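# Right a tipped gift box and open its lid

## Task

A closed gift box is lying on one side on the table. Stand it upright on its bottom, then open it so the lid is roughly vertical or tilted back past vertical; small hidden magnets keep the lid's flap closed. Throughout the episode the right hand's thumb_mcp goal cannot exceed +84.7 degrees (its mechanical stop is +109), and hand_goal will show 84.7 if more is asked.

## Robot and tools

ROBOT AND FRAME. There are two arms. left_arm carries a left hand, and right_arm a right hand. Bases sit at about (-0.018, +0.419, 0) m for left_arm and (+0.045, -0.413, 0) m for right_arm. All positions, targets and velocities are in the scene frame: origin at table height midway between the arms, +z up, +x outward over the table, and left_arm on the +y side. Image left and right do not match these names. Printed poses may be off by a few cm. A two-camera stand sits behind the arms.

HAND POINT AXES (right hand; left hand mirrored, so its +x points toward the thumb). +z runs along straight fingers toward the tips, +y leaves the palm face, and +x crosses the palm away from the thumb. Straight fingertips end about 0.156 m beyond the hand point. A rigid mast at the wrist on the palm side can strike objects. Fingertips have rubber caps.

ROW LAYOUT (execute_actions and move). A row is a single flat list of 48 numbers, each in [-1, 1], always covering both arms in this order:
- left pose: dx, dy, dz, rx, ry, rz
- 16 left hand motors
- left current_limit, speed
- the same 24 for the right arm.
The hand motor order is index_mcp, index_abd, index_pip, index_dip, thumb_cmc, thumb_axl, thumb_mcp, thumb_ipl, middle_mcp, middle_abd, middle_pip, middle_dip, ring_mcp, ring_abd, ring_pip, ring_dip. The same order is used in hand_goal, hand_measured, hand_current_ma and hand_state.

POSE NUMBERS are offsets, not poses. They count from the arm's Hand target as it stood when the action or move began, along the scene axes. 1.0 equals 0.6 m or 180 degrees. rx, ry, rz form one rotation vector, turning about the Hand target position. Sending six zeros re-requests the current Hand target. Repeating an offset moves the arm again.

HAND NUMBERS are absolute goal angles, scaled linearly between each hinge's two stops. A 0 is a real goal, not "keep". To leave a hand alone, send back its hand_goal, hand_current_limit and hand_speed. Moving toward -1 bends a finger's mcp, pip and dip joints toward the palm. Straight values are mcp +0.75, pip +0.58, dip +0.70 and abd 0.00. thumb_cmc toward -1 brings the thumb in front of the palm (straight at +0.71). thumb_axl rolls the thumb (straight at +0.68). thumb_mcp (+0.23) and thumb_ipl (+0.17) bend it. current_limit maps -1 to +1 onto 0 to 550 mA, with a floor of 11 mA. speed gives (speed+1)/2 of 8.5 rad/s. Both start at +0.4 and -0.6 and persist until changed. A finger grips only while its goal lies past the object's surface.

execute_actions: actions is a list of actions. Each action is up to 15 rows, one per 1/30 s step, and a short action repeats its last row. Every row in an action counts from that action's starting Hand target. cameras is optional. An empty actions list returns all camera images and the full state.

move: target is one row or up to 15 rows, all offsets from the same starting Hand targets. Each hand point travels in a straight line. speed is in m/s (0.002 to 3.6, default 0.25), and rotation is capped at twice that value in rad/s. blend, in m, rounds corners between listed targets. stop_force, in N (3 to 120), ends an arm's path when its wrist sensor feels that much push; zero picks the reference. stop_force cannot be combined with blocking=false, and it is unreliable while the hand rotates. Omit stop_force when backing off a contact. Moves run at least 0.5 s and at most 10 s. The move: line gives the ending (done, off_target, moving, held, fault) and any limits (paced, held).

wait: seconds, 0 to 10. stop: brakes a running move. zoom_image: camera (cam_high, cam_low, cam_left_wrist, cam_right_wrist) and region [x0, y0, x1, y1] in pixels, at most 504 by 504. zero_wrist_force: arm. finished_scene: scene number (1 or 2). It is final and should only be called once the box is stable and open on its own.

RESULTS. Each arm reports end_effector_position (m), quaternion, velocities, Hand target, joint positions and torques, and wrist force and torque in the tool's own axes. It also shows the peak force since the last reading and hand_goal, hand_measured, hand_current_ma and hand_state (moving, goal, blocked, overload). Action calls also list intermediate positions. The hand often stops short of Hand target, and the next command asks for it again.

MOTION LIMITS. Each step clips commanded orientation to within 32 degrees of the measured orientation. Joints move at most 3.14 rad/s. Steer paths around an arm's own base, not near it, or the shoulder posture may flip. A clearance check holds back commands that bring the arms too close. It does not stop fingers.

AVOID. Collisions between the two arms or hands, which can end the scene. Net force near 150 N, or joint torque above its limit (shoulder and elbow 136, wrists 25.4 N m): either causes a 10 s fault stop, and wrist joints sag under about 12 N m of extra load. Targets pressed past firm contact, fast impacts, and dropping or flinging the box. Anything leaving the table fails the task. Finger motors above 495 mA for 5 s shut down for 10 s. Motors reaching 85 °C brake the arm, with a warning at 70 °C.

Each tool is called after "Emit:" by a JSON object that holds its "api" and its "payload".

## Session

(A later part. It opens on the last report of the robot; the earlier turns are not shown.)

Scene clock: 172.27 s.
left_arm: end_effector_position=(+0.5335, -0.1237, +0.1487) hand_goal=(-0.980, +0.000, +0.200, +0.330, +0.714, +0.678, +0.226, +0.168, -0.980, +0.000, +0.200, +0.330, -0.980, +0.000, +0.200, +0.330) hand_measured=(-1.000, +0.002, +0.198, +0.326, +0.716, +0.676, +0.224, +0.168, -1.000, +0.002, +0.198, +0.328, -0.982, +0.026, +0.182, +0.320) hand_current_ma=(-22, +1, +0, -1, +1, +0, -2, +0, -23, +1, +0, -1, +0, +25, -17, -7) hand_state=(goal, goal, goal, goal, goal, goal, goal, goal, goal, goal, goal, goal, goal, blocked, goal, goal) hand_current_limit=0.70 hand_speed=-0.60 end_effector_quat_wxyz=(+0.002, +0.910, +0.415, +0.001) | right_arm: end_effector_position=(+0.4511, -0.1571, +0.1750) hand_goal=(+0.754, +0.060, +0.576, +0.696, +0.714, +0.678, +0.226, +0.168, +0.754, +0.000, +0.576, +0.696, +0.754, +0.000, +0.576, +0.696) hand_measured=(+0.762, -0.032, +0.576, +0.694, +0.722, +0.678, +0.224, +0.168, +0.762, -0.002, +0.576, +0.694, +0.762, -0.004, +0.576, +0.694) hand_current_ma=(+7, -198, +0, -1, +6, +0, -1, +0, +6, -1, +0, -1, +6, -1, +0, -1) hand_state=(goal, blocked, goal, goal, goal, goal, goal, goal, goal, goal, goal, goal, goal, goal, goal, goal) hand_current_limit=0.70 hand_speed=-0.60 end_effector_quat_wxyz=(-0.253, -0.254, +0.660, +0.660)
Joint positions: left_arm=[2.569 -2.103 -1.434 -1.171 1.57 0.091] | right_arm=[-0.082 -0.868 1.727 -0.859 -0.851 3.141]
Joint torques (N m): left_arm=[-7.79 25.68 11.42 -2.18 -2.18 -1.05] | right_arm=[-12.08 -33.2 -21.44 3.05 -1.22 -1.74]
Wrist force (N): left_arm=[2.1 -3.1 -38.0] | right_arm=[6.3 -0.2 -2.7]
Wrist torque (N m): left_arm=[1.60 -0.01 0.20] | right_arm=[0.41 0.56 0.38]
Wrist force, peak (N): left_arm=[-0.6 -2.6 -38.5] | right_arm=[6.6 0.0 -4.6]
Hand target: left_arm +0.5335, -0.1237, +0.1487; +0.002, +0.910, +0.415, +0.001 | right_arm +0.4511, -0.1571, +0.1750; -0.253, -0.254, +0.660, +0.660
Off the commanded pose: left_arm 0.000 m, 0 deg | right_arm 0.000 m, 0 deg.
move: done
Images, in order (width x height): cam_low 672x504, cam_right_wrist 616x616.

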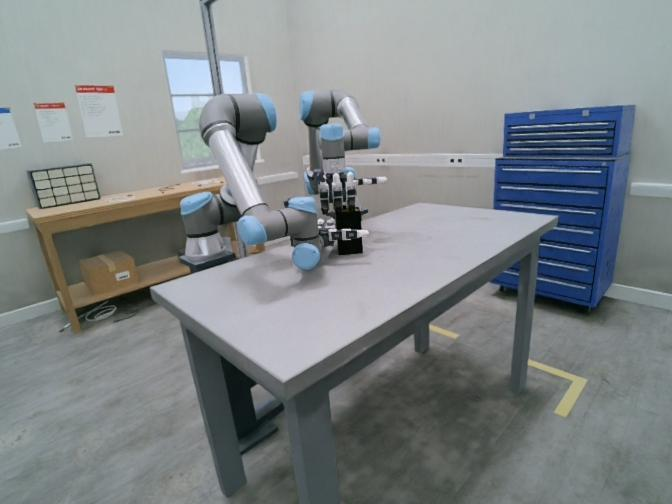

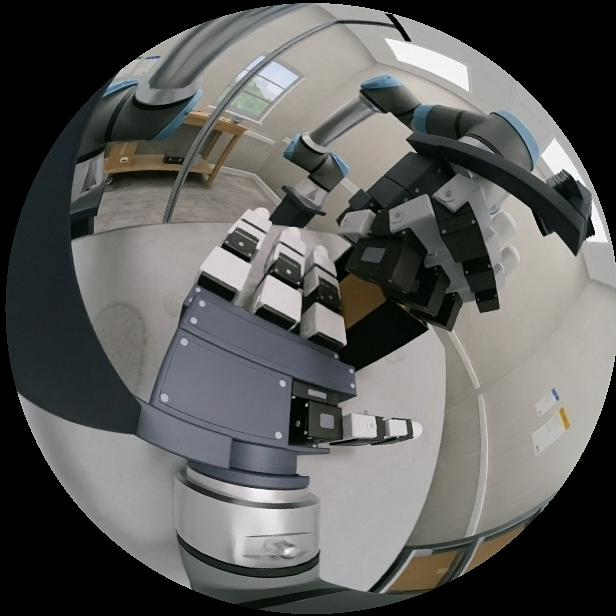

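Emit:
{"api": "wait", "payload": {"seconds": 0.05, "cameras": ["cam_high","cam_left_wrist"]}}

Emit:
{"api": "zoom_image", "payload": {"camera": "cam_high", "region": [190, 240, 340, 390]}}

Emit:
{"api": "zoom_image", "payload": {"camera": "cam_left_wrist", "region": [250, 50, 500, 300]}}

Scene clock: 172.50 s.
left_arm: end_effector_position=(+0.5335, -0.1237, +0.1487) hand_goal=(-0.980, +0.000, +0.200, +0.330, +0.714, +0.678, +0.226, +0.168, -0.980, +0.000, +0.200, +0.330, -0.980, +0.000, +0.200, +0.330) hand_measured=(-1.000, +0.002, +0.198, +0.326, +0.716, +0.676, +0.224, +0.168, -1.000, +0.002, +0.198, +0.328, -0.982, +0.026, +0.182, +0.320) hand_current_ma=(-22, +1, +0, -1, +1, +0, -2, +0, -23, +1, +0, -1, +0, +25, -17, -7) hand_state=(goal, goal, goal, goal, goal, goal, goal, goal, goal, goal, goal, goal, goal, blocked, goal, goal) hand_current_limit=0.70 hand_speed=-0.60 end_effector_quat_wxyz=(+0.002, +0.910, +0.415, +0.001) | right_arm: end_effector_position=(+0.4511, -0.1571, +0.1750) hand_goal=(+0.754, +0.060, +0.576, +0.696, +0.714, +0.678, +0.226, +0.168, +0.754, +0.000, +0.576, +0.696, +0.754, +0.000, +0.576, +0.696) hand_measured=(+0.762, -0.032, +0.576, +0.694, +0.722, +0.678, +0.224, +0.168, +0.762, -0.002, +0.576, +0.694, +0.762, -0.004, +0.576, +0.694) hand_current_ma=(+7, -198, +0, -1, +6, +0, -1, +0, +6, -1, +0, -1, +6, -1, +0, -1) hand_state=(goal, blocked, goal, goal, goal, goal, goal, goal, goal, goal, goal, goal, goal, goal, goal, goal) hand_current_limit=0.70 hand_speed=-0.60 end_effector_quat_wxyz=(-0.253, -0.254, +0.660, +0.660)
Joint positions: left_arm=[2.569 -2.103 -1.434 -1.171 1.57 0.091] | right_arm=[-0.082 -0.868 1.727 -0.859 -0.851 3.141]
Joint torques (N m): left_arm=[-7.74 25.47 11.52 -2.21 -2.19 -1.19] | right_arm=[-12.69 -33.99 -21.51 3.1 -0.97 -1.42]
Wrist force (N): left_arm=[2.1 -3.3 -37.9] | right_arm=[6.2 -0.1 -2.4]
Wrist torque (N m): left_arm=[1.57 -0.02 0.20] | right_arm=[0.40 0.58 0.36]
Wrist force, peak (N): left_arm=[2.3 -3.0 -38.0] | right_arm=[6.5 -0.1 -2.8]
Hand target: left_arm +0.5335, -0.1237, +0.1487; +0.002, +0.910, +0.415, +0.001 | right_arm +0.4511, -0.1571, +0.1750; -0.253, -0.254, +0.660, +0.660
Off the commanded pose: left_arm 0.000 m, 0 deg | right_arm 0.000 m, 0 deg.
wait: 0.07 s; at rest from the start
Images, in order (width x height): cam_high 672x504, cam_left_wrist 616x616.

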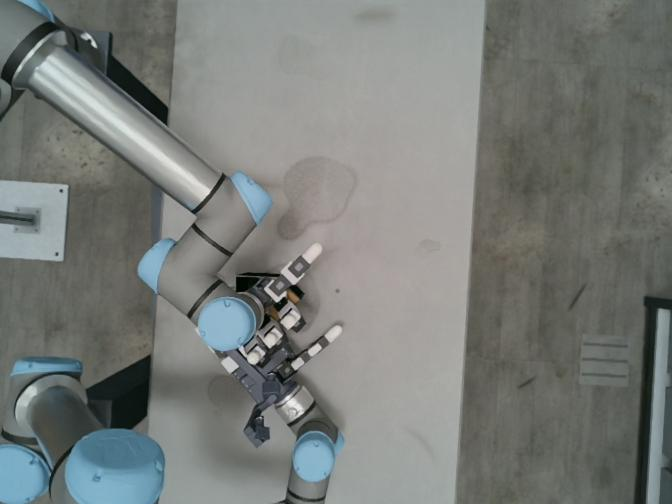

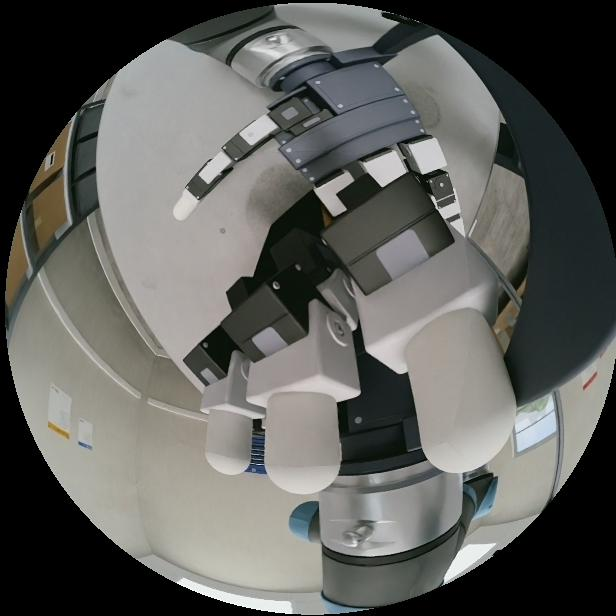

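Scaled by 3.360.

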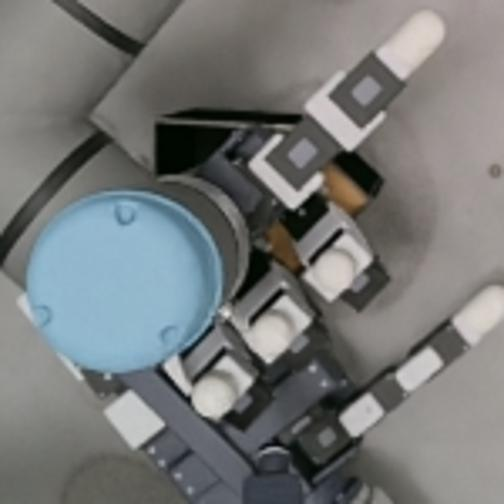

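Scaled by 2.016 from the camera's 616x616 image, which has a finer 880x880 frame.

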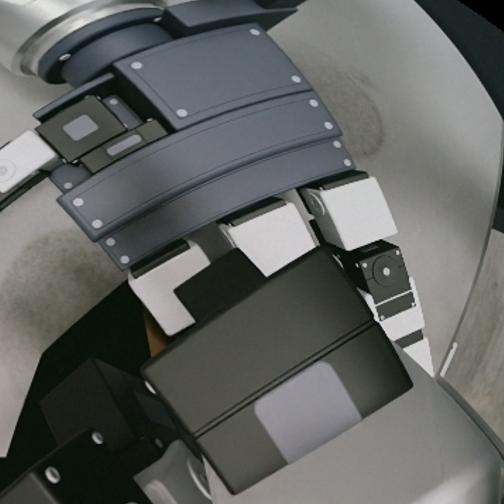

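Emit:
{"api": "move", "payload": {"target": [[0,0,0,0,0,0,-0.98,0,0.2,0.33,0.714,0.678,0.226,0.168,-0.98,0,0.2,0.33,-0.98,0,0.2,0.33,0.7,-0.6,-0.0219,-0.0252,0,0,0,0,0.754,0,0.576,0.696,0.714,0.678,0.226,0.168,0.754,0,0.576,0.696,0.754,0,0.576,0.696,0.7,-0.6],[0,0,0.02,0,0,0,-0.98,0,0.2,0.33,0.714,0.678,0.226,0.168,-0.98,0,0.2,0.33,-0.98,0,0.2,0.33,0.7,-0.6,0.0345,-0.1619,0,0,0,0,0.754,0,0.576,0.696,0.714,0.678,0.226,0.168,0.754,0,0.576,0.696,0.754,0,0.576,0.696,0.7,-0.6],[0,0,0.167,0,0,0,-0.98,0,0.2,0.33,0.714,0.678,0.226,0.168,-0.98,0,0.2,0.33,-0.98,0,0.2,0.33,0.7,-0.6,0.0345,-0.1619,0,0,0,0,0.754,0,0.576,0.696,0.714,0.678,0.226,0.168,0.754,0,0.576,0.696,0.754,0,0.576,0.696,0.7,-0.6]], "speed": [0.03,0.06,0.15], "blend": [0.003,0.004,0], "cameras": ["all"]}}

Emit:
{"api": "zoom_image", "payload": {"camera": "cam_high", "region": [190, 220, 340, 370]}}

Emit:
{"api": "zoom_image", "payload": {"camera": "cam_right_wrist", "region": [200, 130, 500, 400]}}

Scene clock: 178.50 s.
left_arm: end_effector_position=(+0.5335, -0.1237, +0.2489) hand_goal=(-0.980, +0.000, +0.200, +0.330, +0.714, +0.678, +0.226, +0.168, -0.980, +0.000, +0.200, +0.330, -0.980, +0.000, +0.200, +0.330) hand_measured=(-0.974, +0.002, +0.198, +0.326, +0.716, +0.676, +0.224, +0.168, -0.974, +0.002, +0.198, +0.328, -0.982, +0.026, +0.184, +0.320) hand_current_ma=(+4, +1, +0, -1, +1, +0, -2, +0, +5, +1, +0, -1, +0, +25, -17, -7) hand_state=(goal, goal, goal, goal, goal, goal, goal, goal, goal, goal, goal, goal, goal, blocked, goal, goal) hand_current_limit=0.70 hand_speed=-0.60 end_effector_quat_wxyz=(+0.002, +0.910, +0.415, +0.001) | right_arm: end_effector_position=(+0.4718, -0.2542, +0.1750) hand_goal=(+0.754, +0.000, +0.576, +0.696, +0.714, +0.678, +0.226, +0.168, +0.754, +0.000, +0.576, +0.696, +0.754, +0.000, +0.576, +0.696) hand_measured=(+0.762, -0.004, +0.576, +0.694, +0.722, +0.678, +0.224, +0.168, +0.762, -0.002, +0.576, +0.694, +0.762, -0.004, +0.576, +0.694) hand_current_ma=(+7, -1, +0, -1, +6, +0, -1, +0, +6, -1, +0, -1, +6, -1, +0, -1) hand_state=(goal, goal, goal, goal, goal, goal, goal, goal, goal, goal, goal, goal, goal, goal, goal, goal) hand_current_limit=0.70 hand_speed=-0.60 end_effector_quat_wxyz=(-0.253, -0.254, +0.660, +0.660)
Joint positions: left_arm=[2.569 -2.036 -1.27 -1.401 1.57 0.091] | right_arm=[-0.251 -0.841 1.671 -0.83 -1.019 3.141]
Joint torques (N m): left_arm=[-7.47 33.74 20.86 1.37 -1.4 0.32] | right_arm=[11.54 -54.5 -4.2 -0.33 2.72 3.11]
Wrist force (N): left_arm=[0.0 0.6 0.4] | right_arm=[-1.2 -0.2 -1.1]
Wrist torque (N m): left_arm=[0.21 0.01 -0.05] | right_arm=[0.27 0.23 -0.22]
Wrist force, peak (N): left_arm=[2.0 -3.1 -38.1] | right_arm=[6.7 -0.3 -2.5]
Hand target: left_arm +0.5335, -0.1237, +0.2489; +0.002, +0.910, +0.415, +0.001 | right_arm +0.4718, -0.2542, +0.1750; -0.253, -0.254, +0.660, +0.660
Off the commanded pose: left_arm 0.000 m, 0 deg | right_arm 0.000 m, 0 deg.
move: done

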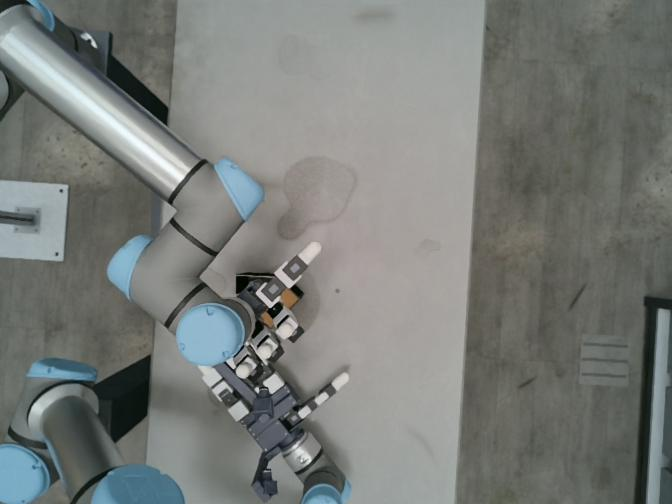

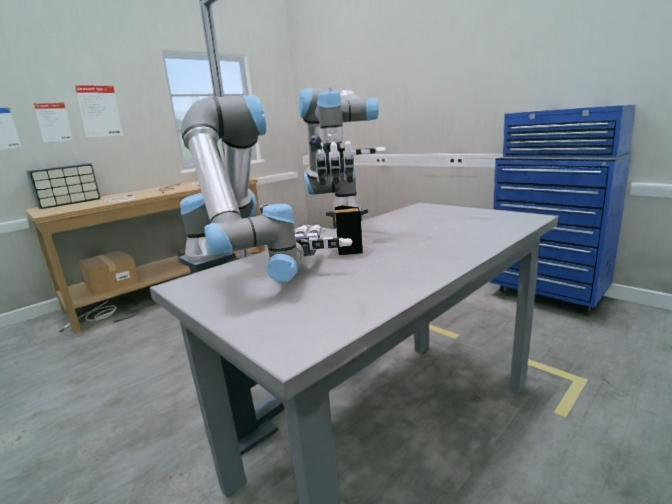

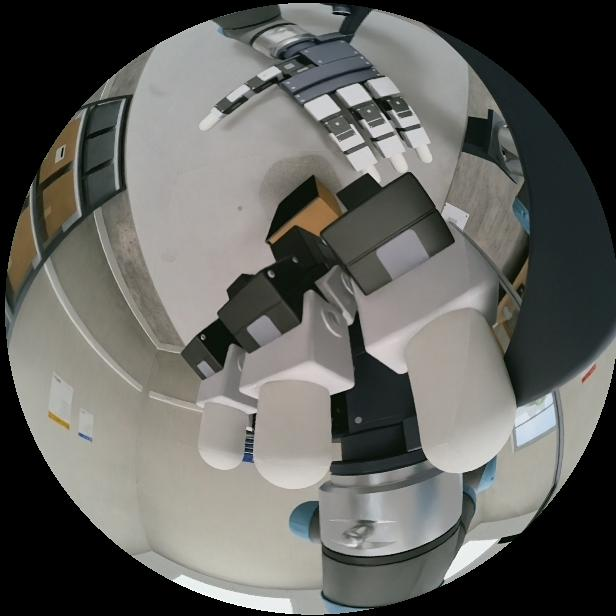

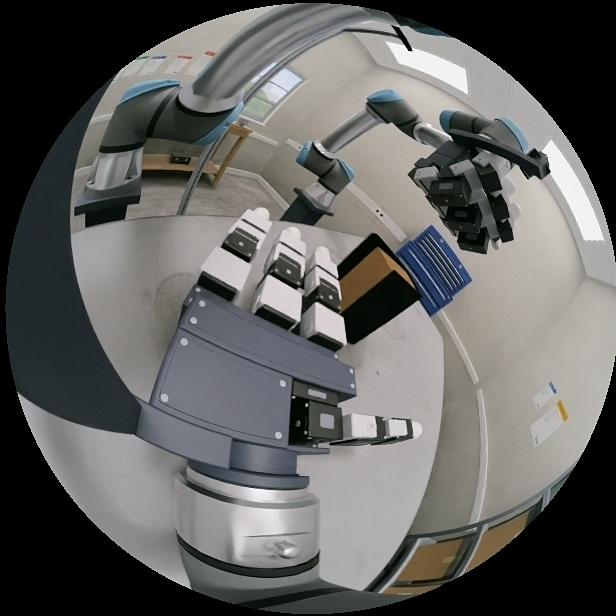

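Scaled by 3.360.

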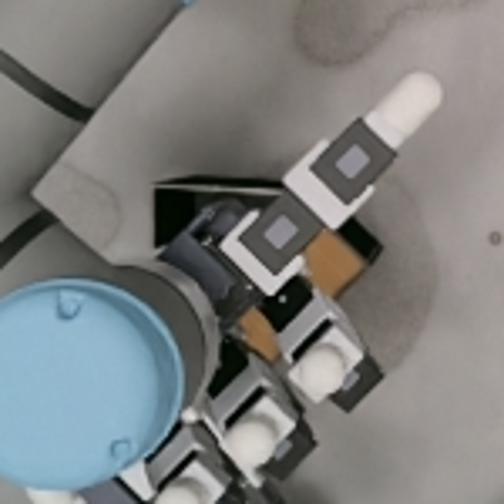

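Scaled by 1.680 from the camera's 616x616 image, which has a finer 880x880 frame.

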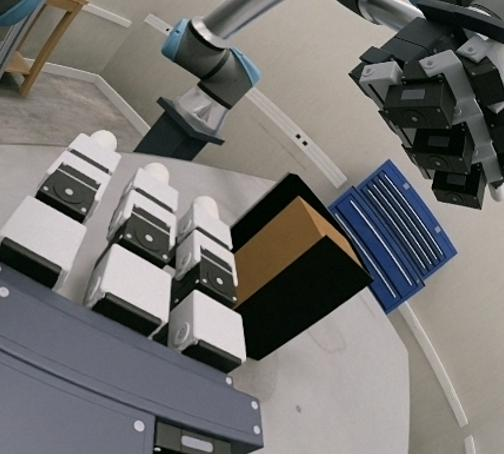

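Emit:
{"api": "move", "payload": {"target": [0.02,0.4,0.12,0,0,0,0.754,0,0.576,0.696,0.714,0.678,0.226,0.168,-0.98,0,0.2,0.33,-0.98,0,0.2,0.33,0.7,-0.6,0,0,0,0,0,0,0.754,0,0.576,0.696,0.714,0.678,0.226,0.168,0.754,0,0.576,0.696,0.754,0,0.576,0.696,0.7,-0.6], "speed": 0.35, "cameras": ["cam_high","cam_right_wrist"]}}

Emit:
{"api": "zoom_image", "payload": {"camera": "cam_high", "region": [210, 240, 340, 370]}}

Scene clock: 180.43 s.
left_arm: end_effector_position=(+0.5455, +0.1163, +0.3209) hand_goal=(+0.754, +0.000, +0.576, +0.696, +0.714, +0.678, +0.226, +0.168, -0.980, +0.000, +0.200, +0.330, -0.980, +0.000, +0.200, +0.330) hand_measured=(+0.750, +0.002, +0.576, +0.694, +0.716, +0.676, +0.224, +0.168, -0.972, +0.002, +0.198, +0.328, -0.982, +0.026, +0.184, +0.320) hand_current_ma=(-2, +1, +0, -1, +0, +0, -2, +0, +5, +1, +0, -1, +0, +25, -17, -7) hand_state=(goal, goal, goal, goal, goal, goal, goal, goal, goal, goal, goal, goal, goal, blocked, goal, goal) hand_current_limit=0.70 hand_speed=-0.60 end_effector_quat_wxyz=(+0.002, +0.910, +0.415, +0.001) | right_arm: end_effector_position=(+0.4718, -0.2542, +0.1750) hand_goal=(+0.754, +0.000, +0.576, +0.696, +0.714, +0.678, +0.226, +0.168, +0.754, +0.000, +0.576, +0.696, +0.754, +0.000, +0.576, +0.696) hand_measured=(+0.762, -0.004, +0.576, +0.694, +0.722, +0.678, +0.224, +0.168, +0.762, -0.002, +0.576, +0.694, +0.762, -0.004, +0.576, +0.694) hand_current_ma=(+7, -1, +0, -1, +6, +0, -1, +0, +6, -1, +0, -1, +6, -1, +0, -1) hand_state=(goal, goal, goal, goal, goal, goal, goal, goal, goal, goal, goal, goal, goal, goal, goal, goal) hand_current_limit=0.70 hand_speed=-0.60 end_effector_quat_wxyz=(-0.253, -0.254, +0.660, +0.660)
Joint positions: left_arm=[2.937 -1.676 -1.556 -1.477 1.569 0.46] | right_arm=[-0.251 -0.841 1.671 -0.83 -1.019 3.141]
Joint torques (N m): left_arm=[13.09 38.7 31.39 1.54 1.98 1.57] | right_arm=[11.7 -52.79 -4.8 -0.5 2.31 2.97]
Wrist force (N): left_arm=[-0.4 0.2 0.1] | right_arm=[-1.2 0.0 -0.9]
Wrist torque (N m): left_arm=[0.11 0.07 0.00] | right_arm=[0.28 0.21 -0.21]
Wrist force, peak (N): left_arm=[-2.0 2.4 1.0] | right_arm=[-1.4 -0.3 -1.2]
Hand target: left_arm +0.5455, +0.1163, +0.3209; +0.002, +0.910, +0.415, +0.001 | right_arm +0.4718, -0.2542, +0.1750; -0.253, -0.254, +0.660, +0.660
Off the commanded pose: left_arm 0.000 m, 0 deg | right_arm 0.000 m, 0 deg.
move: done
Images, in order (width x height): cam_high 672x504, cam_right_wrist 616x616.

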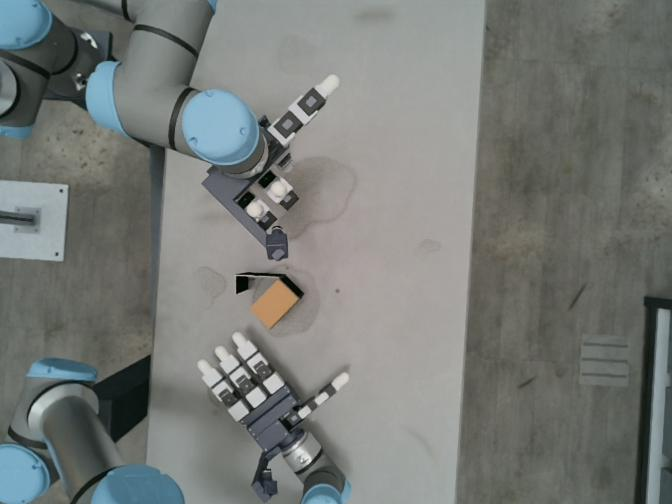

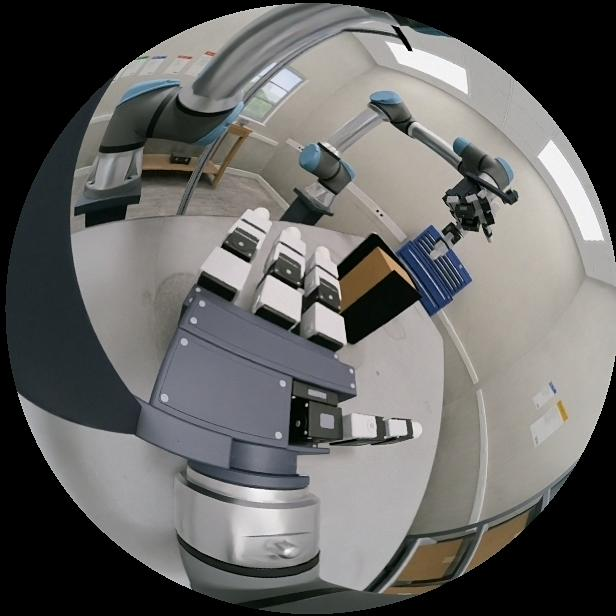

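Scaled by 3.877.

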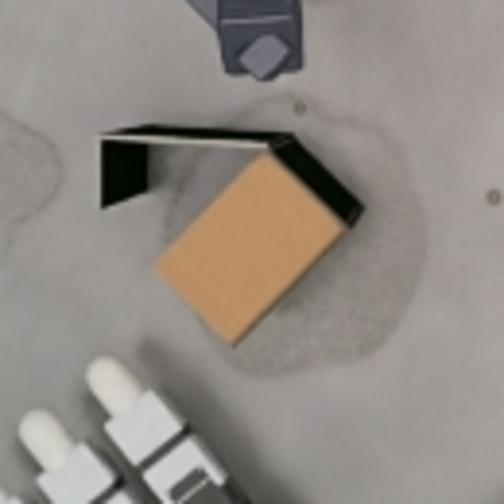

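Emit:
{"api": "move", "payload": {"target": [[-0.0953,-0.4127,0,0,0,0,0.754,0,0.576,0.696,0.714,0.678,0.226,0.168,-0.98,0,0.2,0.33,-0.98,0,0.2,0.33,0.7,-0.6,0,-0.1,0,0,0,0,0.754,0,0.576,0.696,0.714,0.678,0.226,0.168,0.754,0,0.576,0.696,0.754,0,0.576,0.696,0.7,-0.6],[-0.0953,-0.4127,-0.135,0,0,0,0.754,0,0.576,0.696,0.714,0.678,0.226,0.168,-0.98,0,0.2,0.33,-0.98,0,0.2,0.33,0.7,-0.6,0,-0.1,0,0,0,0,0.754,0,0.576,0.696,0.714,0.678,0.226,0.168,0.754,0,0.576,0.696,0.754,0,0.576,0.696,0.7,-0.6]], "speed": [0.25,0.08], "cameras": ["cam_high","cam_low","cam_right_wrist","cam_left_wrist"]}}

Emit:
{"api": "zoom_image", "payload": {"camera": "cam_high", "region": [190, 220, 340, 370]}}

Emit:
{"api": "zoom_image", "payload": {"camera": "cam_right_wrist", "region": [250, 150, 500, 350]}}

Scene clock: 185.33 s.
left_arm: end_effector_position=(+0.4883, -0.1313, +0.2397) hand_goal=(+0.754, +0.000, +0.576, +0.696, +0.714, +0.678, +0.226, +0.168, -0.980, +0.000, +0.200, +0.330, -0.980, +0.000, +0.200, +0.330) hand_measured=(+0.750, +0.002, +0.576, +0.694, +0.716, +0.676, +0.224, +0.168, -0.972, +0.002, +0.198, +0.328, -0.982, +0.026, +0.184, +0.320) hand_current_ma=(-1, +0, +0, -1, +0, +0, -2, +0, +5, +1, +0, -1, +0, +25, -17, -7) hand_state=(goal, goal, goal, goal, goal, goal, goal, goal, goal, goal, goal, goal, goal, blocked, goal, goal) hand_current_limit=0.70 hand_speed=-0.60 end_effector_quat_wxyz=(+0.002, +0.910, +0.415, +0.001) | right_arm: end_effector_position=(+0.4718, -0.3142, +0.1750) hand_goal=(+0.754, +0.000, +0.576, +0.696, +0.714, +0.678, +0.226, +0.168, +0.754, +0.000, +0.576, +0.696, +0.754, +0.000, +0.576, +0.696) hand_measured=(+0.762, -0.004, +0.576, +0.694, +0.722, +0.678, +0.224, +0.168, +0.762, -0.002, +0.576, +0.694, +0.762, -0.002, +0.576, +0.694) hand_current_ma=(+7, -1, +0, -1, +6, +0, -1, +0, +6, -1, +0, -1, +6, -1, +0, -1) hand_state=(goal, goal, goal, goal, goal, goal, goal, goal, goal, goal, goal, goal, goal, goal, goal, goal) hand_current_limit=0.70 hand_speed=-0.60 end_effector_quat_wxyz=(-0.253, -0.254, +0.660, +0.660)
Joint positions: left_arm=[2.518 -1.982 -1.374 -1.353 1.57 0.041] | right_arm=[-0.354 -0.831 1.65 -0.82 -1.122 3.141]
Joint torques (N m): left_arm=[-10.76 51 27.97 2.57 -1.77 -0.53] | right_arm=[11.75 -52.87 -4.97 -0.37 2.83 3.03]
Wrist force (N): left_arm=[-0.3 0.3 -0.3] | right_arm=[-1.3 0.0 -1.0]
Wrist torque (N m): left_arm=[0.18 0.04 -0.06] | right_arm=[0.29 0.24 -0.22]
Wrist force, peak (N): left_arm=[-1.9 2.0 0.1] | right_arm=[-0.9 0.1 -2.0]
Hand target: left_arm +0.4883, -0.1313, +0.2399; +0.002, +0.910, +0.415, +0.001 | right_arm +0.4718, -0.3142, +0.1750; -0.253, -0.254, +0.660, +0.660
Off the commanded pose: left_arm 0.000 m, 0 deg | right_arm 0.000 m, 0 deg.
move: done

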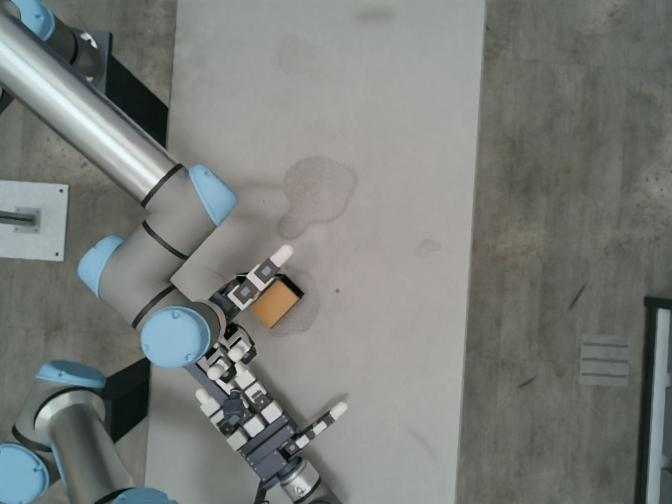

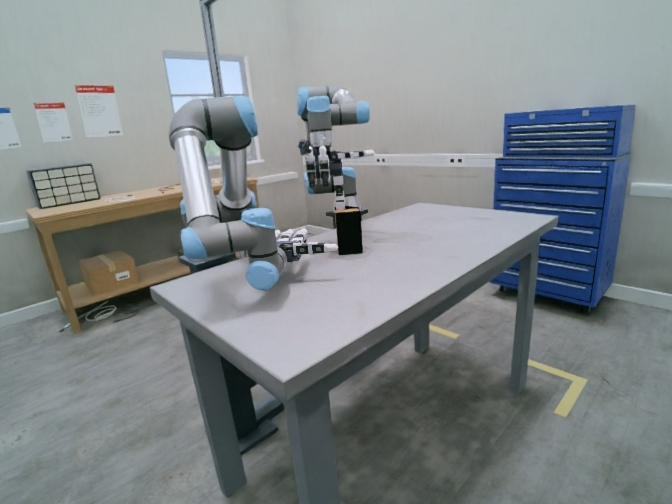

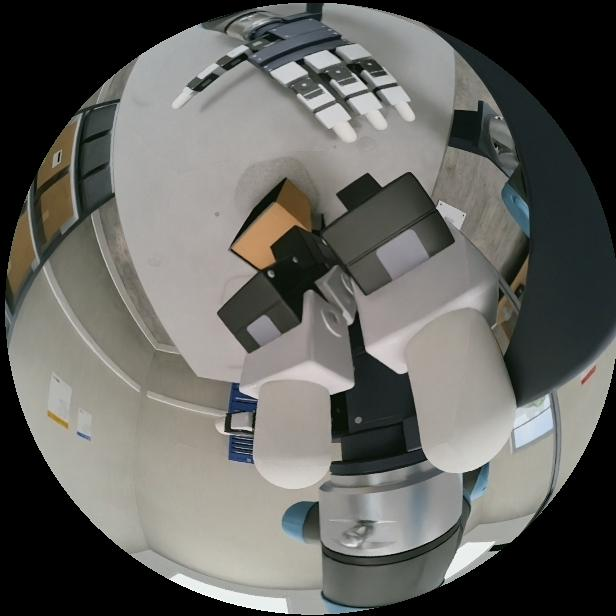

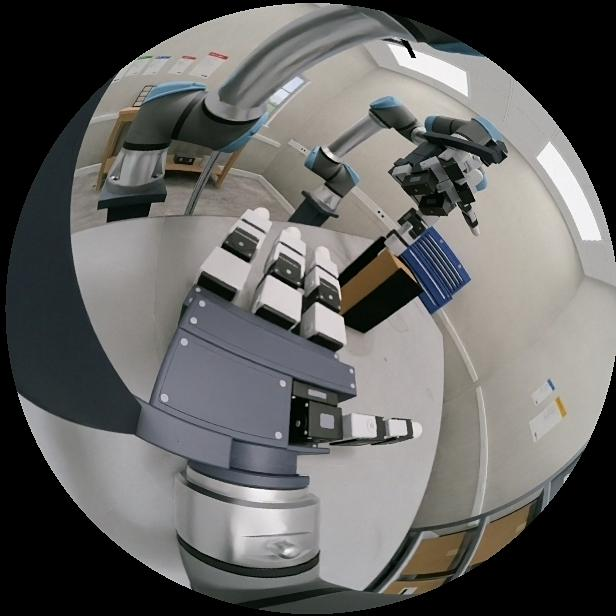

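Scaled by 3.360.

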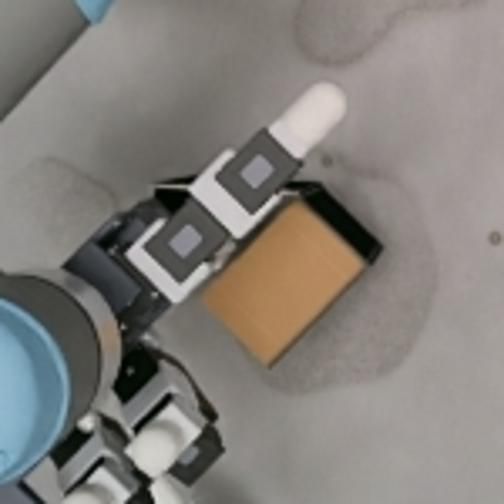

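Scaled by 2.016 from the camera's 616x616 image, which has a finer 880x880 frame.

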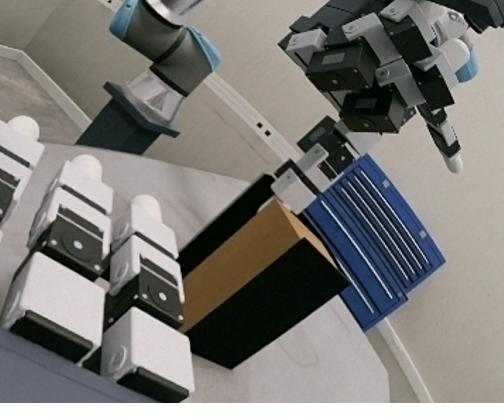

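Emit:
{"api": "move", "payload": {"target": [[0,0,-0.1,0,0,0,0.754,0,0.576,0.696,0.714,0.678,0.226,0.168,-0.98,0,0.2,0.33,-0.98,0,0.2,0.33,0.7,-0.6,0,0,0,0,0,0,0.754,0,0.576,0.696,0.714,0.678,0.226,0.168,0.754,0,0.576,0.696,0.754,0,0.576,0.696,0.7,-0.6],[-0.0123,0.025,-0.1,0,0,0,0.754,0,0.576,0.696,0.714,0.678,0.226,0.168,-0.98,0,0.2,0.33,-0.98,0,0.2,0.33,0.7,-0.6,0,0,0,0,0,0,0.754,0,0.576,0.696,0.714,0.678,0.226,0.168,0.754,0,0.576,0.696,0.754,0,0.576,0.696,0.7,-0.6],[-0.0158,0.0517,-0.1,0,0,0,0.754,0,0.576,0.696,0.714,0.678,0.226,0.168,-0.98,0,0.2,0.33,-0.98,0,0.2,0.33,0.7,-0.6,0,0,0,0,0,0,0.754,0,0.576,0.696,0.714,0.678,0.226,0.168,0.754,0,0.576,0.696,0.754,0,0.576,0.696,0.7,-0.6],[-0.0123,0.0783,-0.1,0,0,0,0.754,0,0.576,0.696,0.714,0.678,0.226,0.168,-0.98,0,0.2,0.33,-0.98,0,0.2,0.33,0.7,-0.6,0,0,0,0,0,0,0.754,0,0.576,0.696,0.714,0.678,0.226,0.168,0.754,0,0.576,0.696,0.754,0,0.576,0.696,0.7,-0.6],[-0.002,0.1033,-0.1,0,0,0,0.754,0,0.576,0.696,0.714,0.678,0.226,0.168,-0.98,0,0.2,0.33,-0.98,0,0.2,0.33,0.7,-0.6,0,0,0,0,0,0,0.754,0,0.576,0.696,0.714,0.678,0.226,0.168,0.754,0,0.576,0.696,0.754,0,0.576,0.696,0.7,-0.6]], "speed": [0.08,0.04,0.04,0.04,0.04], "blend": [0.005,0.008,0.008,0.008,0], "stop_force": 7, "cameras": ["cam_high","cam_right_wrist"]}}

Emit:
{"api": "zoom_image", "payload": {"camera": "cam_high", "region": [190, 220, 340, 370]}}

Emit:
{"api": "zoom_image", "payload": {"camera": "cam_right_wrist", "region": [250, 150, 500, 350]}}

Scene clock: 187.90 s.
left_arm: end_effector_position=(+0.4883, -0.1313, +0.1966) hand_goal=(+0.754, +0.000, +0.576, +0.696, +0.714, +0.678, +0.226, +0.168, -0.980, +0.000, +0.200, +0.330, -0.980, +0.000, +0.200, +0.330) hand_measured=(+0.758, +0.002, +0.576, +0.694, +0.716, +0.676, +0.222, +0.168, -0.972, +0.002, +0.198, +0.328, -0.982, +0.026, +0.184, +0.320) hand_current_ma=(+2, +1, +0, -1, +0, +0, -2, +0, +6, +1, +0, -1, +0, +25, -16, -7) hand_state=(goal, goal, goal, goal, goal, goal, goal, goal, goal, goal, goal, goal, goal, blocked, goal, goal) hand_current_limit=0.70 hand_speed=-0.60 end_effector_quat_wxyz=(+0.002, +0.910, +0.415, +0.001) | right_arm: end_effector_position=(+0.4718, -0.3142, +0.1750) hand_goal=(+0.754, +0.000, +0.576, +0.696, +0.714, +0.678, +0.226, +0.168, +0.754, +0.000, +0.576, +0.696, +0.754, +0.000, +0.576, +0.696) hand_measured=(+0.762, -0.004, +0.576, +0.694, +0.722, +0.678, +0.224, +0.168, +0.762, -0.002, +0.576, +0.694, +0.762, -0.002, +0.576, +0.694) hand_current_ma=(+7, -1, +0, -1, +6, +0, -1, +0, +6, -1, +0, -1, +6, -1, +0, -1) hand_state=(goal, goal, goal, goal, goal, goal, goal, goal, goal, goal, goal, goal, goal, goal, goal, goal) hand_current_limit=0.70 hand_speed=-0.60 end_effector_quat_wxyz=(-0.253, -0.254, +0.660, +0.660)
Joint positions: left_arm=[2.518 -2.009 -1.449 -1.251 1.57 0.041] | right_arm=[-0.354 -0.831 1.65 -0.82 -1.122 3.141]
Joint torques (N m): left_arm=[-7.52 29.73 7.14 1.56 -1.46 1.01] | right_arm=[12.19 -53.13 -3.94 -0.2 2.5 2.98]
Wrist force (N): left_arm=[0.1 1.2 -2.5] | right_arm=[-1.1 -0.2 -1.0]
Wrist torque (N m): left_arm=[0.44 0.02 -0.03] | right_arm=[0.28 0.20 -0.21]
Wrist force, peak (N): left_arm=[-1.7 3.0 -19.8] | right_arm=[-1.6 0.0 -1.2]
Hand target: left_arm +0.4883, -0.1313, +0.1966; +0.002, +0.910, +0.415, +0.001 (not the last commanded pose) | right_arm +0.4718, -0.3142, +0.1750; -0.253, -0.254, +0.660, +0.660
Off the commanded pose: left_arm 0.064 m, 0 deg | right_arm 0.000 m, 0 deg.
move: contact (left_arm); path passed 0 of 5 targets
Images, in order (width x height): cam_high 672x504, cam_right_wrist 616x616.

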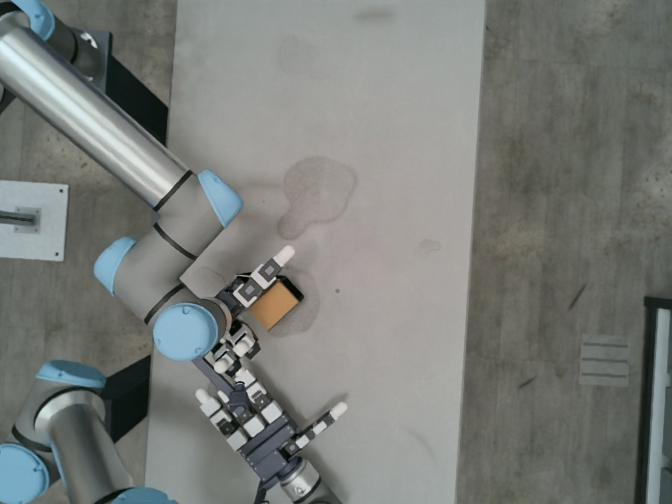

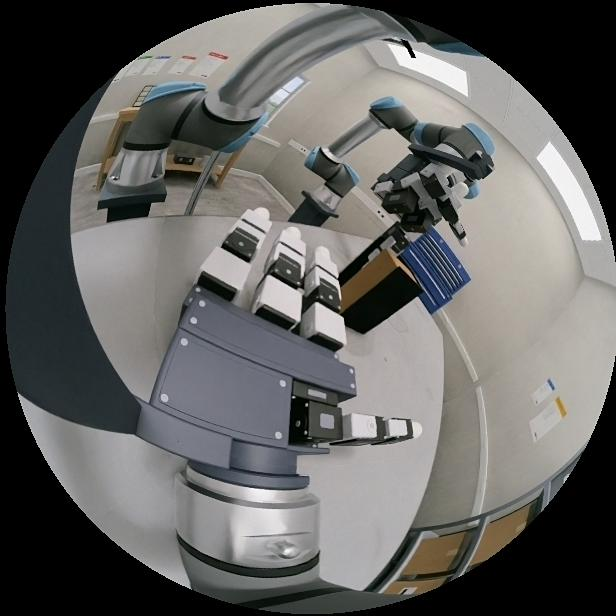

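Scaled by 3.360.

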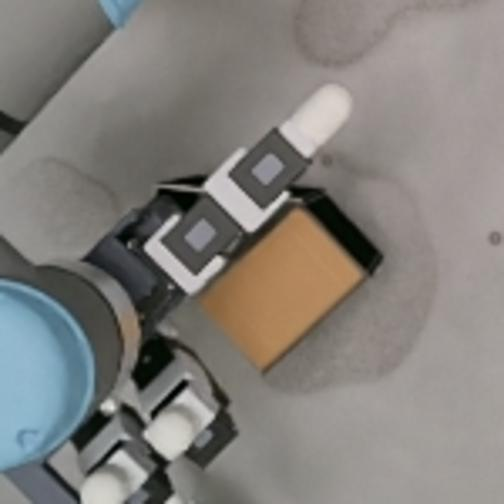

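Scaled by 2.016 from the camera's 616x616 image, which has a finer 880x880 frame.

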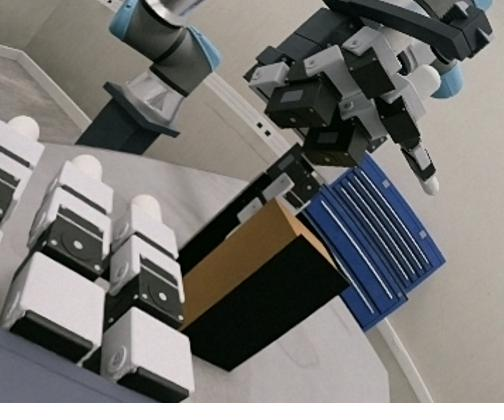

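Emit:
{"api": "move", "payload": {"target": [[0,0,0.0258,0,0,0,0.754,0,0.576,0.696,0.714,0.678,0.226,0.168,-0.98,0,0.2,0.33,-0.98,0,0.2,0.33,0.7,-0.6,0,0,0,0,0,0,0.754,0,0.576,0.696,0.714,0.678,0.226,0.168,0.754,0,0.576,0.696,0.754,0,0.576,0.696,0.7,-0.6],[-0.0123,0.025,0.0258,0,0,0,0.754,0,0.576,0.696,0.714,0.678,0.226,0.168,-0.98,0,0.2,0.33,-0.98,0,0.2,0.33,0.7,-0.6,0,0,0,0,0,0,0.754,0,0.576,0.696,0.714,0.678,0.226,0.168,0.754,0,0.576,0.696,0.754,0,0.576,0.696,0.7,-0.6],[-0.0158,0.0517,0.0258,0,0,0,0.754,0,0.576,0.696,0.714,0.678,0.226,0.168,-0.98,0,0.2,0.33,-0.98,0,0.2,0.33,0.7,-0.6,0,0,0,0,0,0,0.754,0,0.576,0.696,0.714,0.678,0.226,0.168,0.754,0,0.576,0.696,0.754,0,0.576,0.696,0.7,-0.6],[-0.0123,0.0783,0.0258,0,0,0,0.754,0,0.576,0.696,0.714,0.678,0.226,0.168,-0.98,0,0.2,0.33,-0.98,0,0.2,0.33,0.7,-0.6,0,0,0,0,0,0,0.754,0,0.576,0.696,0.714,0.678,0.226,0.168,0.754,0,0.576,0.696,0.754,0,0.576,0.696,0.7,-0.6]], "speed": [0.03,0.04,0.04,0.04], "blend": [0.003,0.008,0.008,0], "cameras": ["cam_high","cam_right_wrist"]}}

Emit:
{"api": "zoom_image", "payload": {"camera": "cam_high", "region": [190, 220, 340, 370]}}

Emit:
{"api": "zoom_image", "payload": {"camera": "cam_right_wrist", "region": [250, 150, 500, 350]}}

Scene clock: 190.53 s.
left_arm: end_effector_position=(+0.4810, -0.0841, +0.2121) hand_goal=(+0.754, +0.000, +0.576, +0.696, +0.714, +0.678, +0.226, +0.168, -0.980, +0.000, +0.200, +0.330, -0.980, +0.000, +0.200, +0.330) hand_measured=(+0.750, +0.002, +0.576, +0.694, +0.716, +0.676, +0.222, +0.168, -0.972, +0.002, +0.198, +0.328, -0.982, +0.026, +0.184, +0.320) hand_current_ma=(-1, +0, +0, -1, +0, +0, -2, +0, +6, +1, +0, -1, +0, +25, -16, -7) hand_state=(goal, goal, goal, goal, goal, goal, goal, goal, goal, goal, goal, goal, goal, blocked, goal, goal) hand_current_limit=0.70 hand_speed=-0.60 end_effector_quat_wxyz=(+0.002, +0.910, +0.415, +0.001) end_effector_velocity=(+0.000, -0.003, +0.001) end_effector_angular_velocity=(-0.001, -0.002, +0.001) | right_arm: end_effector_position=(+0.4718, -0.3142, +0.1750) hand_goal=(+0.754, +0.000, +0.576, +0.696, +0.714, +0.678, +0.226, +0.168, +0.754, +0.000, +0.576, +0.696, +0.754, +0.000, +0.576, +0.696) hand_measured=(+0.762, -0.004, +0.576, +0.694, +0.722, +0.678, +0.224, +0.168, +0.762, -0.002, +0.576, +0.694, +0.762, -0.002, +0.576, +0.694) hand_current_ma=(+7, -1, +0, -1, +6, +0, -1, +0, +6, -1, +0, -1, +6, -1, +0, -1) hand_state=(goal, goal, goal, goal, goal, goal, goal, goal, goal, goal, goal, goal, goal, goal, goal, goal) hand_current_limit=0.70 hand_speed=-0.60 end_effector_quat_wxyz=(-0.253, -0.254, +0.660, +0.660)
Joint positions: left_arm=[2.571 -1.905 -1.556 -1.248 1.57 0.093] | right_arm=[-0.354 -0.831 1.65 -0.82 -1.122 3.141]
Joint velocities: left_arm=[-0.005 -0.004 0.006 0 0 -0.005] | right_arm=[within noise]
Joint torques (N m): left_arm=[-11.66 27.58 30.24 1.81 -2.26 -1.43] | right_arm=[10.91 -53 -4.44 -0.34 2.55 3]
Wrist force (N): left_arm=[-0.2 0.3 0.2] | right_arm=[-1.2 -0.1 -1.2]
Wrist torque (N m): left_arm=[0.13 0.03 -0.06] | right_arm=[0.30 0.23 -0.22]
Wrist force, peak (N): left_arm=[-0.1 1.2 -2.7] | right_arm=[-1.3 0.0 -1.5]
Hand target: left_arm +0.4809, -0.0843, +0.2121; +0.002, +0.910, +0.415, +0.001 | right_arm +0.4718, -0.3142, +0.1750; -0.253, -0.254, +0.660, +0.660
Off the commanded pose: left_arm 0.000 m, 0 deg | right_arm 0.000 m, 0 deg.
move: done
Images, in order (width x height): cam_high 672x504, cam_right_wrist 616x616.

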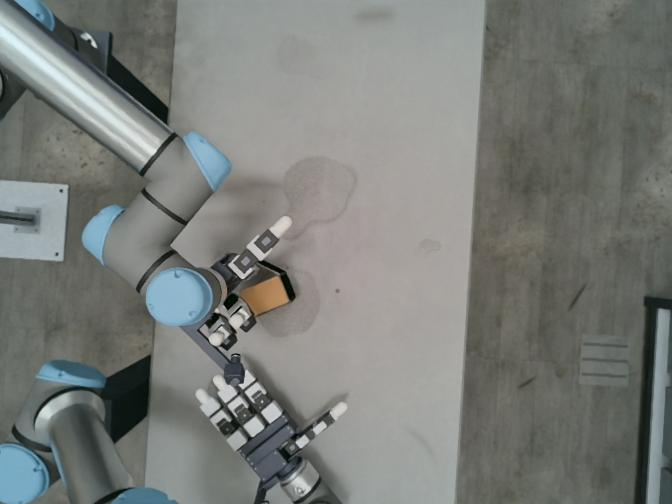

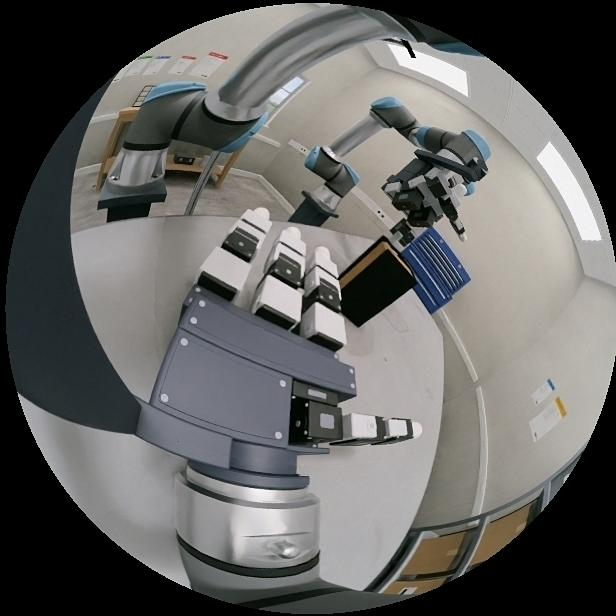

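Scaled by 3.360.

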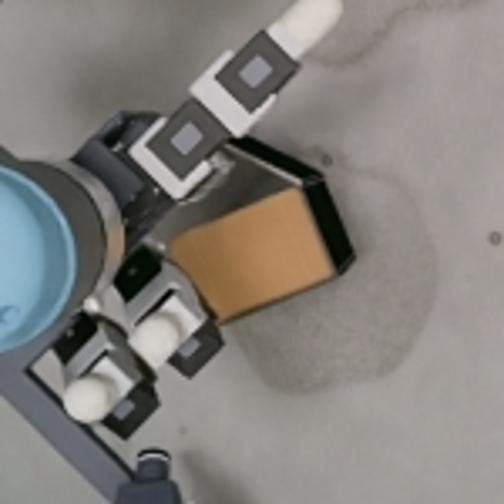

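Scaled by 2.016 from the camera's 616x616 image, which has a finer 880x880 frame.

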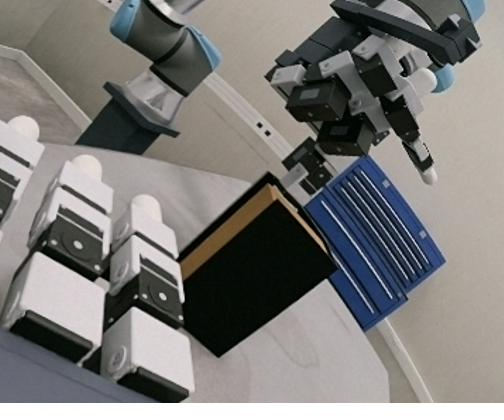

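Emit:
{"api": "move", "payload": {"target": [[0,0,0.1667,0,0,0,0.754,0,0.576,0.696,0.714,0.678,0.226,0.168,-0.98,0,0.2,0.33,-0.98,0,0.2,0.33,0.7,-0.6,0,0,0,0,0,0,0.754,0,0.576,0.696,0.714,0.678,0.226,0.168,0.754,0,0.576,0.696,0.754,0,0.576,0.696,0.7,-0.6],[0.0335,-0.0197,0.1667,0,0,0,-0.98,0,0.2,0.33,0.714,0.678,0.226,0.168,-0.98,0,0.2,0.33,-0.98,0,0.2,0.33,0.7,-0.6,0,0,0,0,0,0,0.754,0,0.576,0.696,0.714,0.678,0.226,0.168,0.754,0,0.576,0.696,0.754,0,0.576,0.696,0.7,-0.6]], "speed": 0.2, "cameras": ["cam_high","cam_right_wrist"]}}

Emit:
{"api": "zoom_image", "payload": {"camera": "cam_high", "region": [190, 220, 340, 370]}}

Emit:
{"api": "zoom_image", "payload": {"camera": "cam_right_wrist", "region": [250, 150, 500, 350]}}

Scene clock: 197.63 s.
left_arm: end_effector_position=(+0.5010, -0.0961, +0.3121) hand_goal=(-0.980, +0.000, +0.200, +0.330, +0.714, +0.678, +0.226, +0.168, -0.980, +0.000, +0.200, +0.330, -0.980, +0.000, +0.200, +0.330) hand_measured=(-0.962, +0.002, +0.204, +0.334, +0.716, +0.676, +0.222, +0.168, -0.972, +0.002, +0.198, +0.328, -0.982, +0.026, +0.184, +0.320) hand_current_ma=(+19, +0, +2, +1, +0, +0, -2, +0, +6, +1, +0, -1, +0, +25, -16, -7) hand_state=(goal, goal, goal, goal, goal, goal, goal, goal, goal, goal, goal, goal, goal, blocked, goal, goal) hand_current_limit=0.70 hand_speed=-0.60 end_effector_quat_wxyz=(+0.002, +0.910, +0.415, +0.001) | right_arm: end_effector_position=(+0.4718, -0.3142, +0.1750) hand_goal=(+0.754, +0.000, +0.576, +0.696, +0.714, +0.678, +0.226, +0.168, +0.754, +0.000, +0.576, +0.696, +0.754, +0.000, +0.576, +0.696) hand_measured=(+0.762, -0.004, +0.576, +0.694, +0.722, +0.678, +0.224, +0.168, +0.762, -0.002, +0.576, +0.694, +0.762, -0.002, +0.576, +0.694) hand_current_ma=(+7, -1, +0, -1, +6, +0, -1, +0, +6, -1, +0, -1, +6, -1, +0, -1) hand_state=(goal, goal, goal, goal, goal, goal, goal, goal, goal, goal, goal, goal, goal, goal, goal, goal) hand_current_limit=0.70 hand_speed=-0.60 end_effector_quat_wxyz=(-0.253, -0.254, +0.660, +0.660)
Joint positions: left_arm=[2.574 -1.914 -1.283 -1.512 1.57 0.096] | right_arm=[-0.354 -0.831 1.65 -0.82 -1.122 3.141]
Joint torques (N m): left_arm=[-12.3 28.3 30.82 1.9 1.93 -1.47] | right_arm=[10.48 -53.16 -4.31 -0.16 2.23 2.9]
Wrist force (N): left_arm=[-0.2 0.7 0.3] | right_arm=[-1.2 0.2 -1.3]
Wrist torque (N m): left_arm=[0.25 0.04 -0.06] | right_arm=[0.34 0.22 -0.20]
Wrist force, peak (N): left_arm=[0.3 2.6 0.3] | right_arm=[-1.7 -0.1 -1.3]
Hand target: left_arm +0.5010, -0.0961, +0.3121; +0.002, +0.910, +0.415, +0.001 | right_arm +0.4718, -0.3142, +0.1750; -0.253, -0.254, +0.660, +0.660
Off the commanded pose: left_arm 0.000 m, 0 deg | right_arm 0.000 m, 0 deg.
move: done
Images, in order (width x height): cam_high 672x504, cam_right_wrist 616x616.

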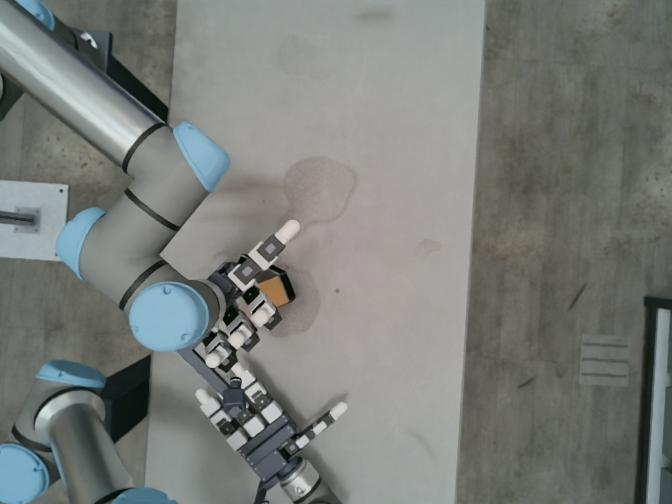

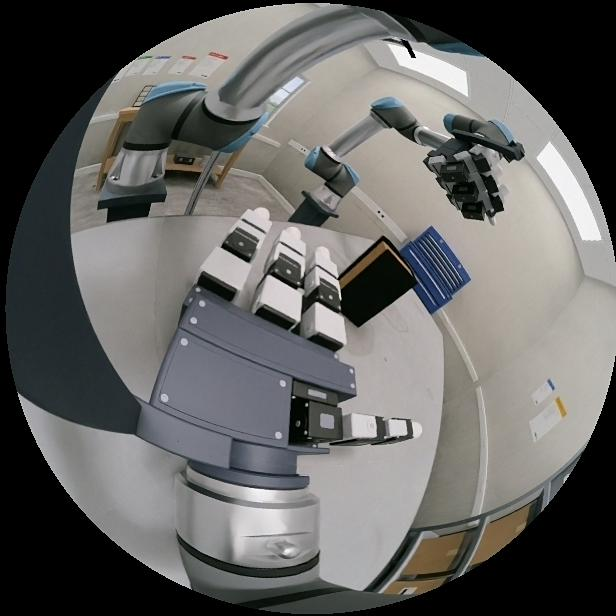

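Scaled by 3.360.

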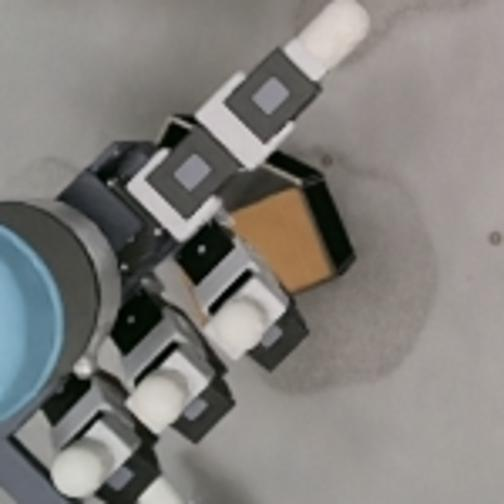

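Scaled by 2.016 from the camera's 616x616 image, which has a finer 880x880 frame.

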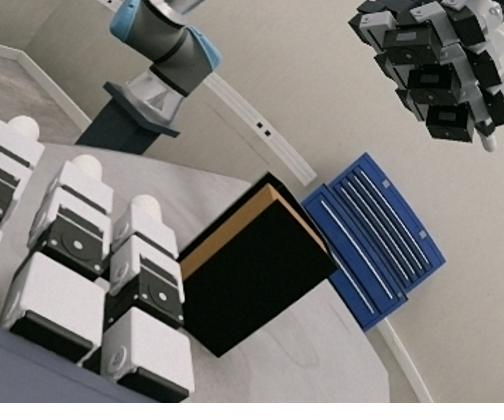

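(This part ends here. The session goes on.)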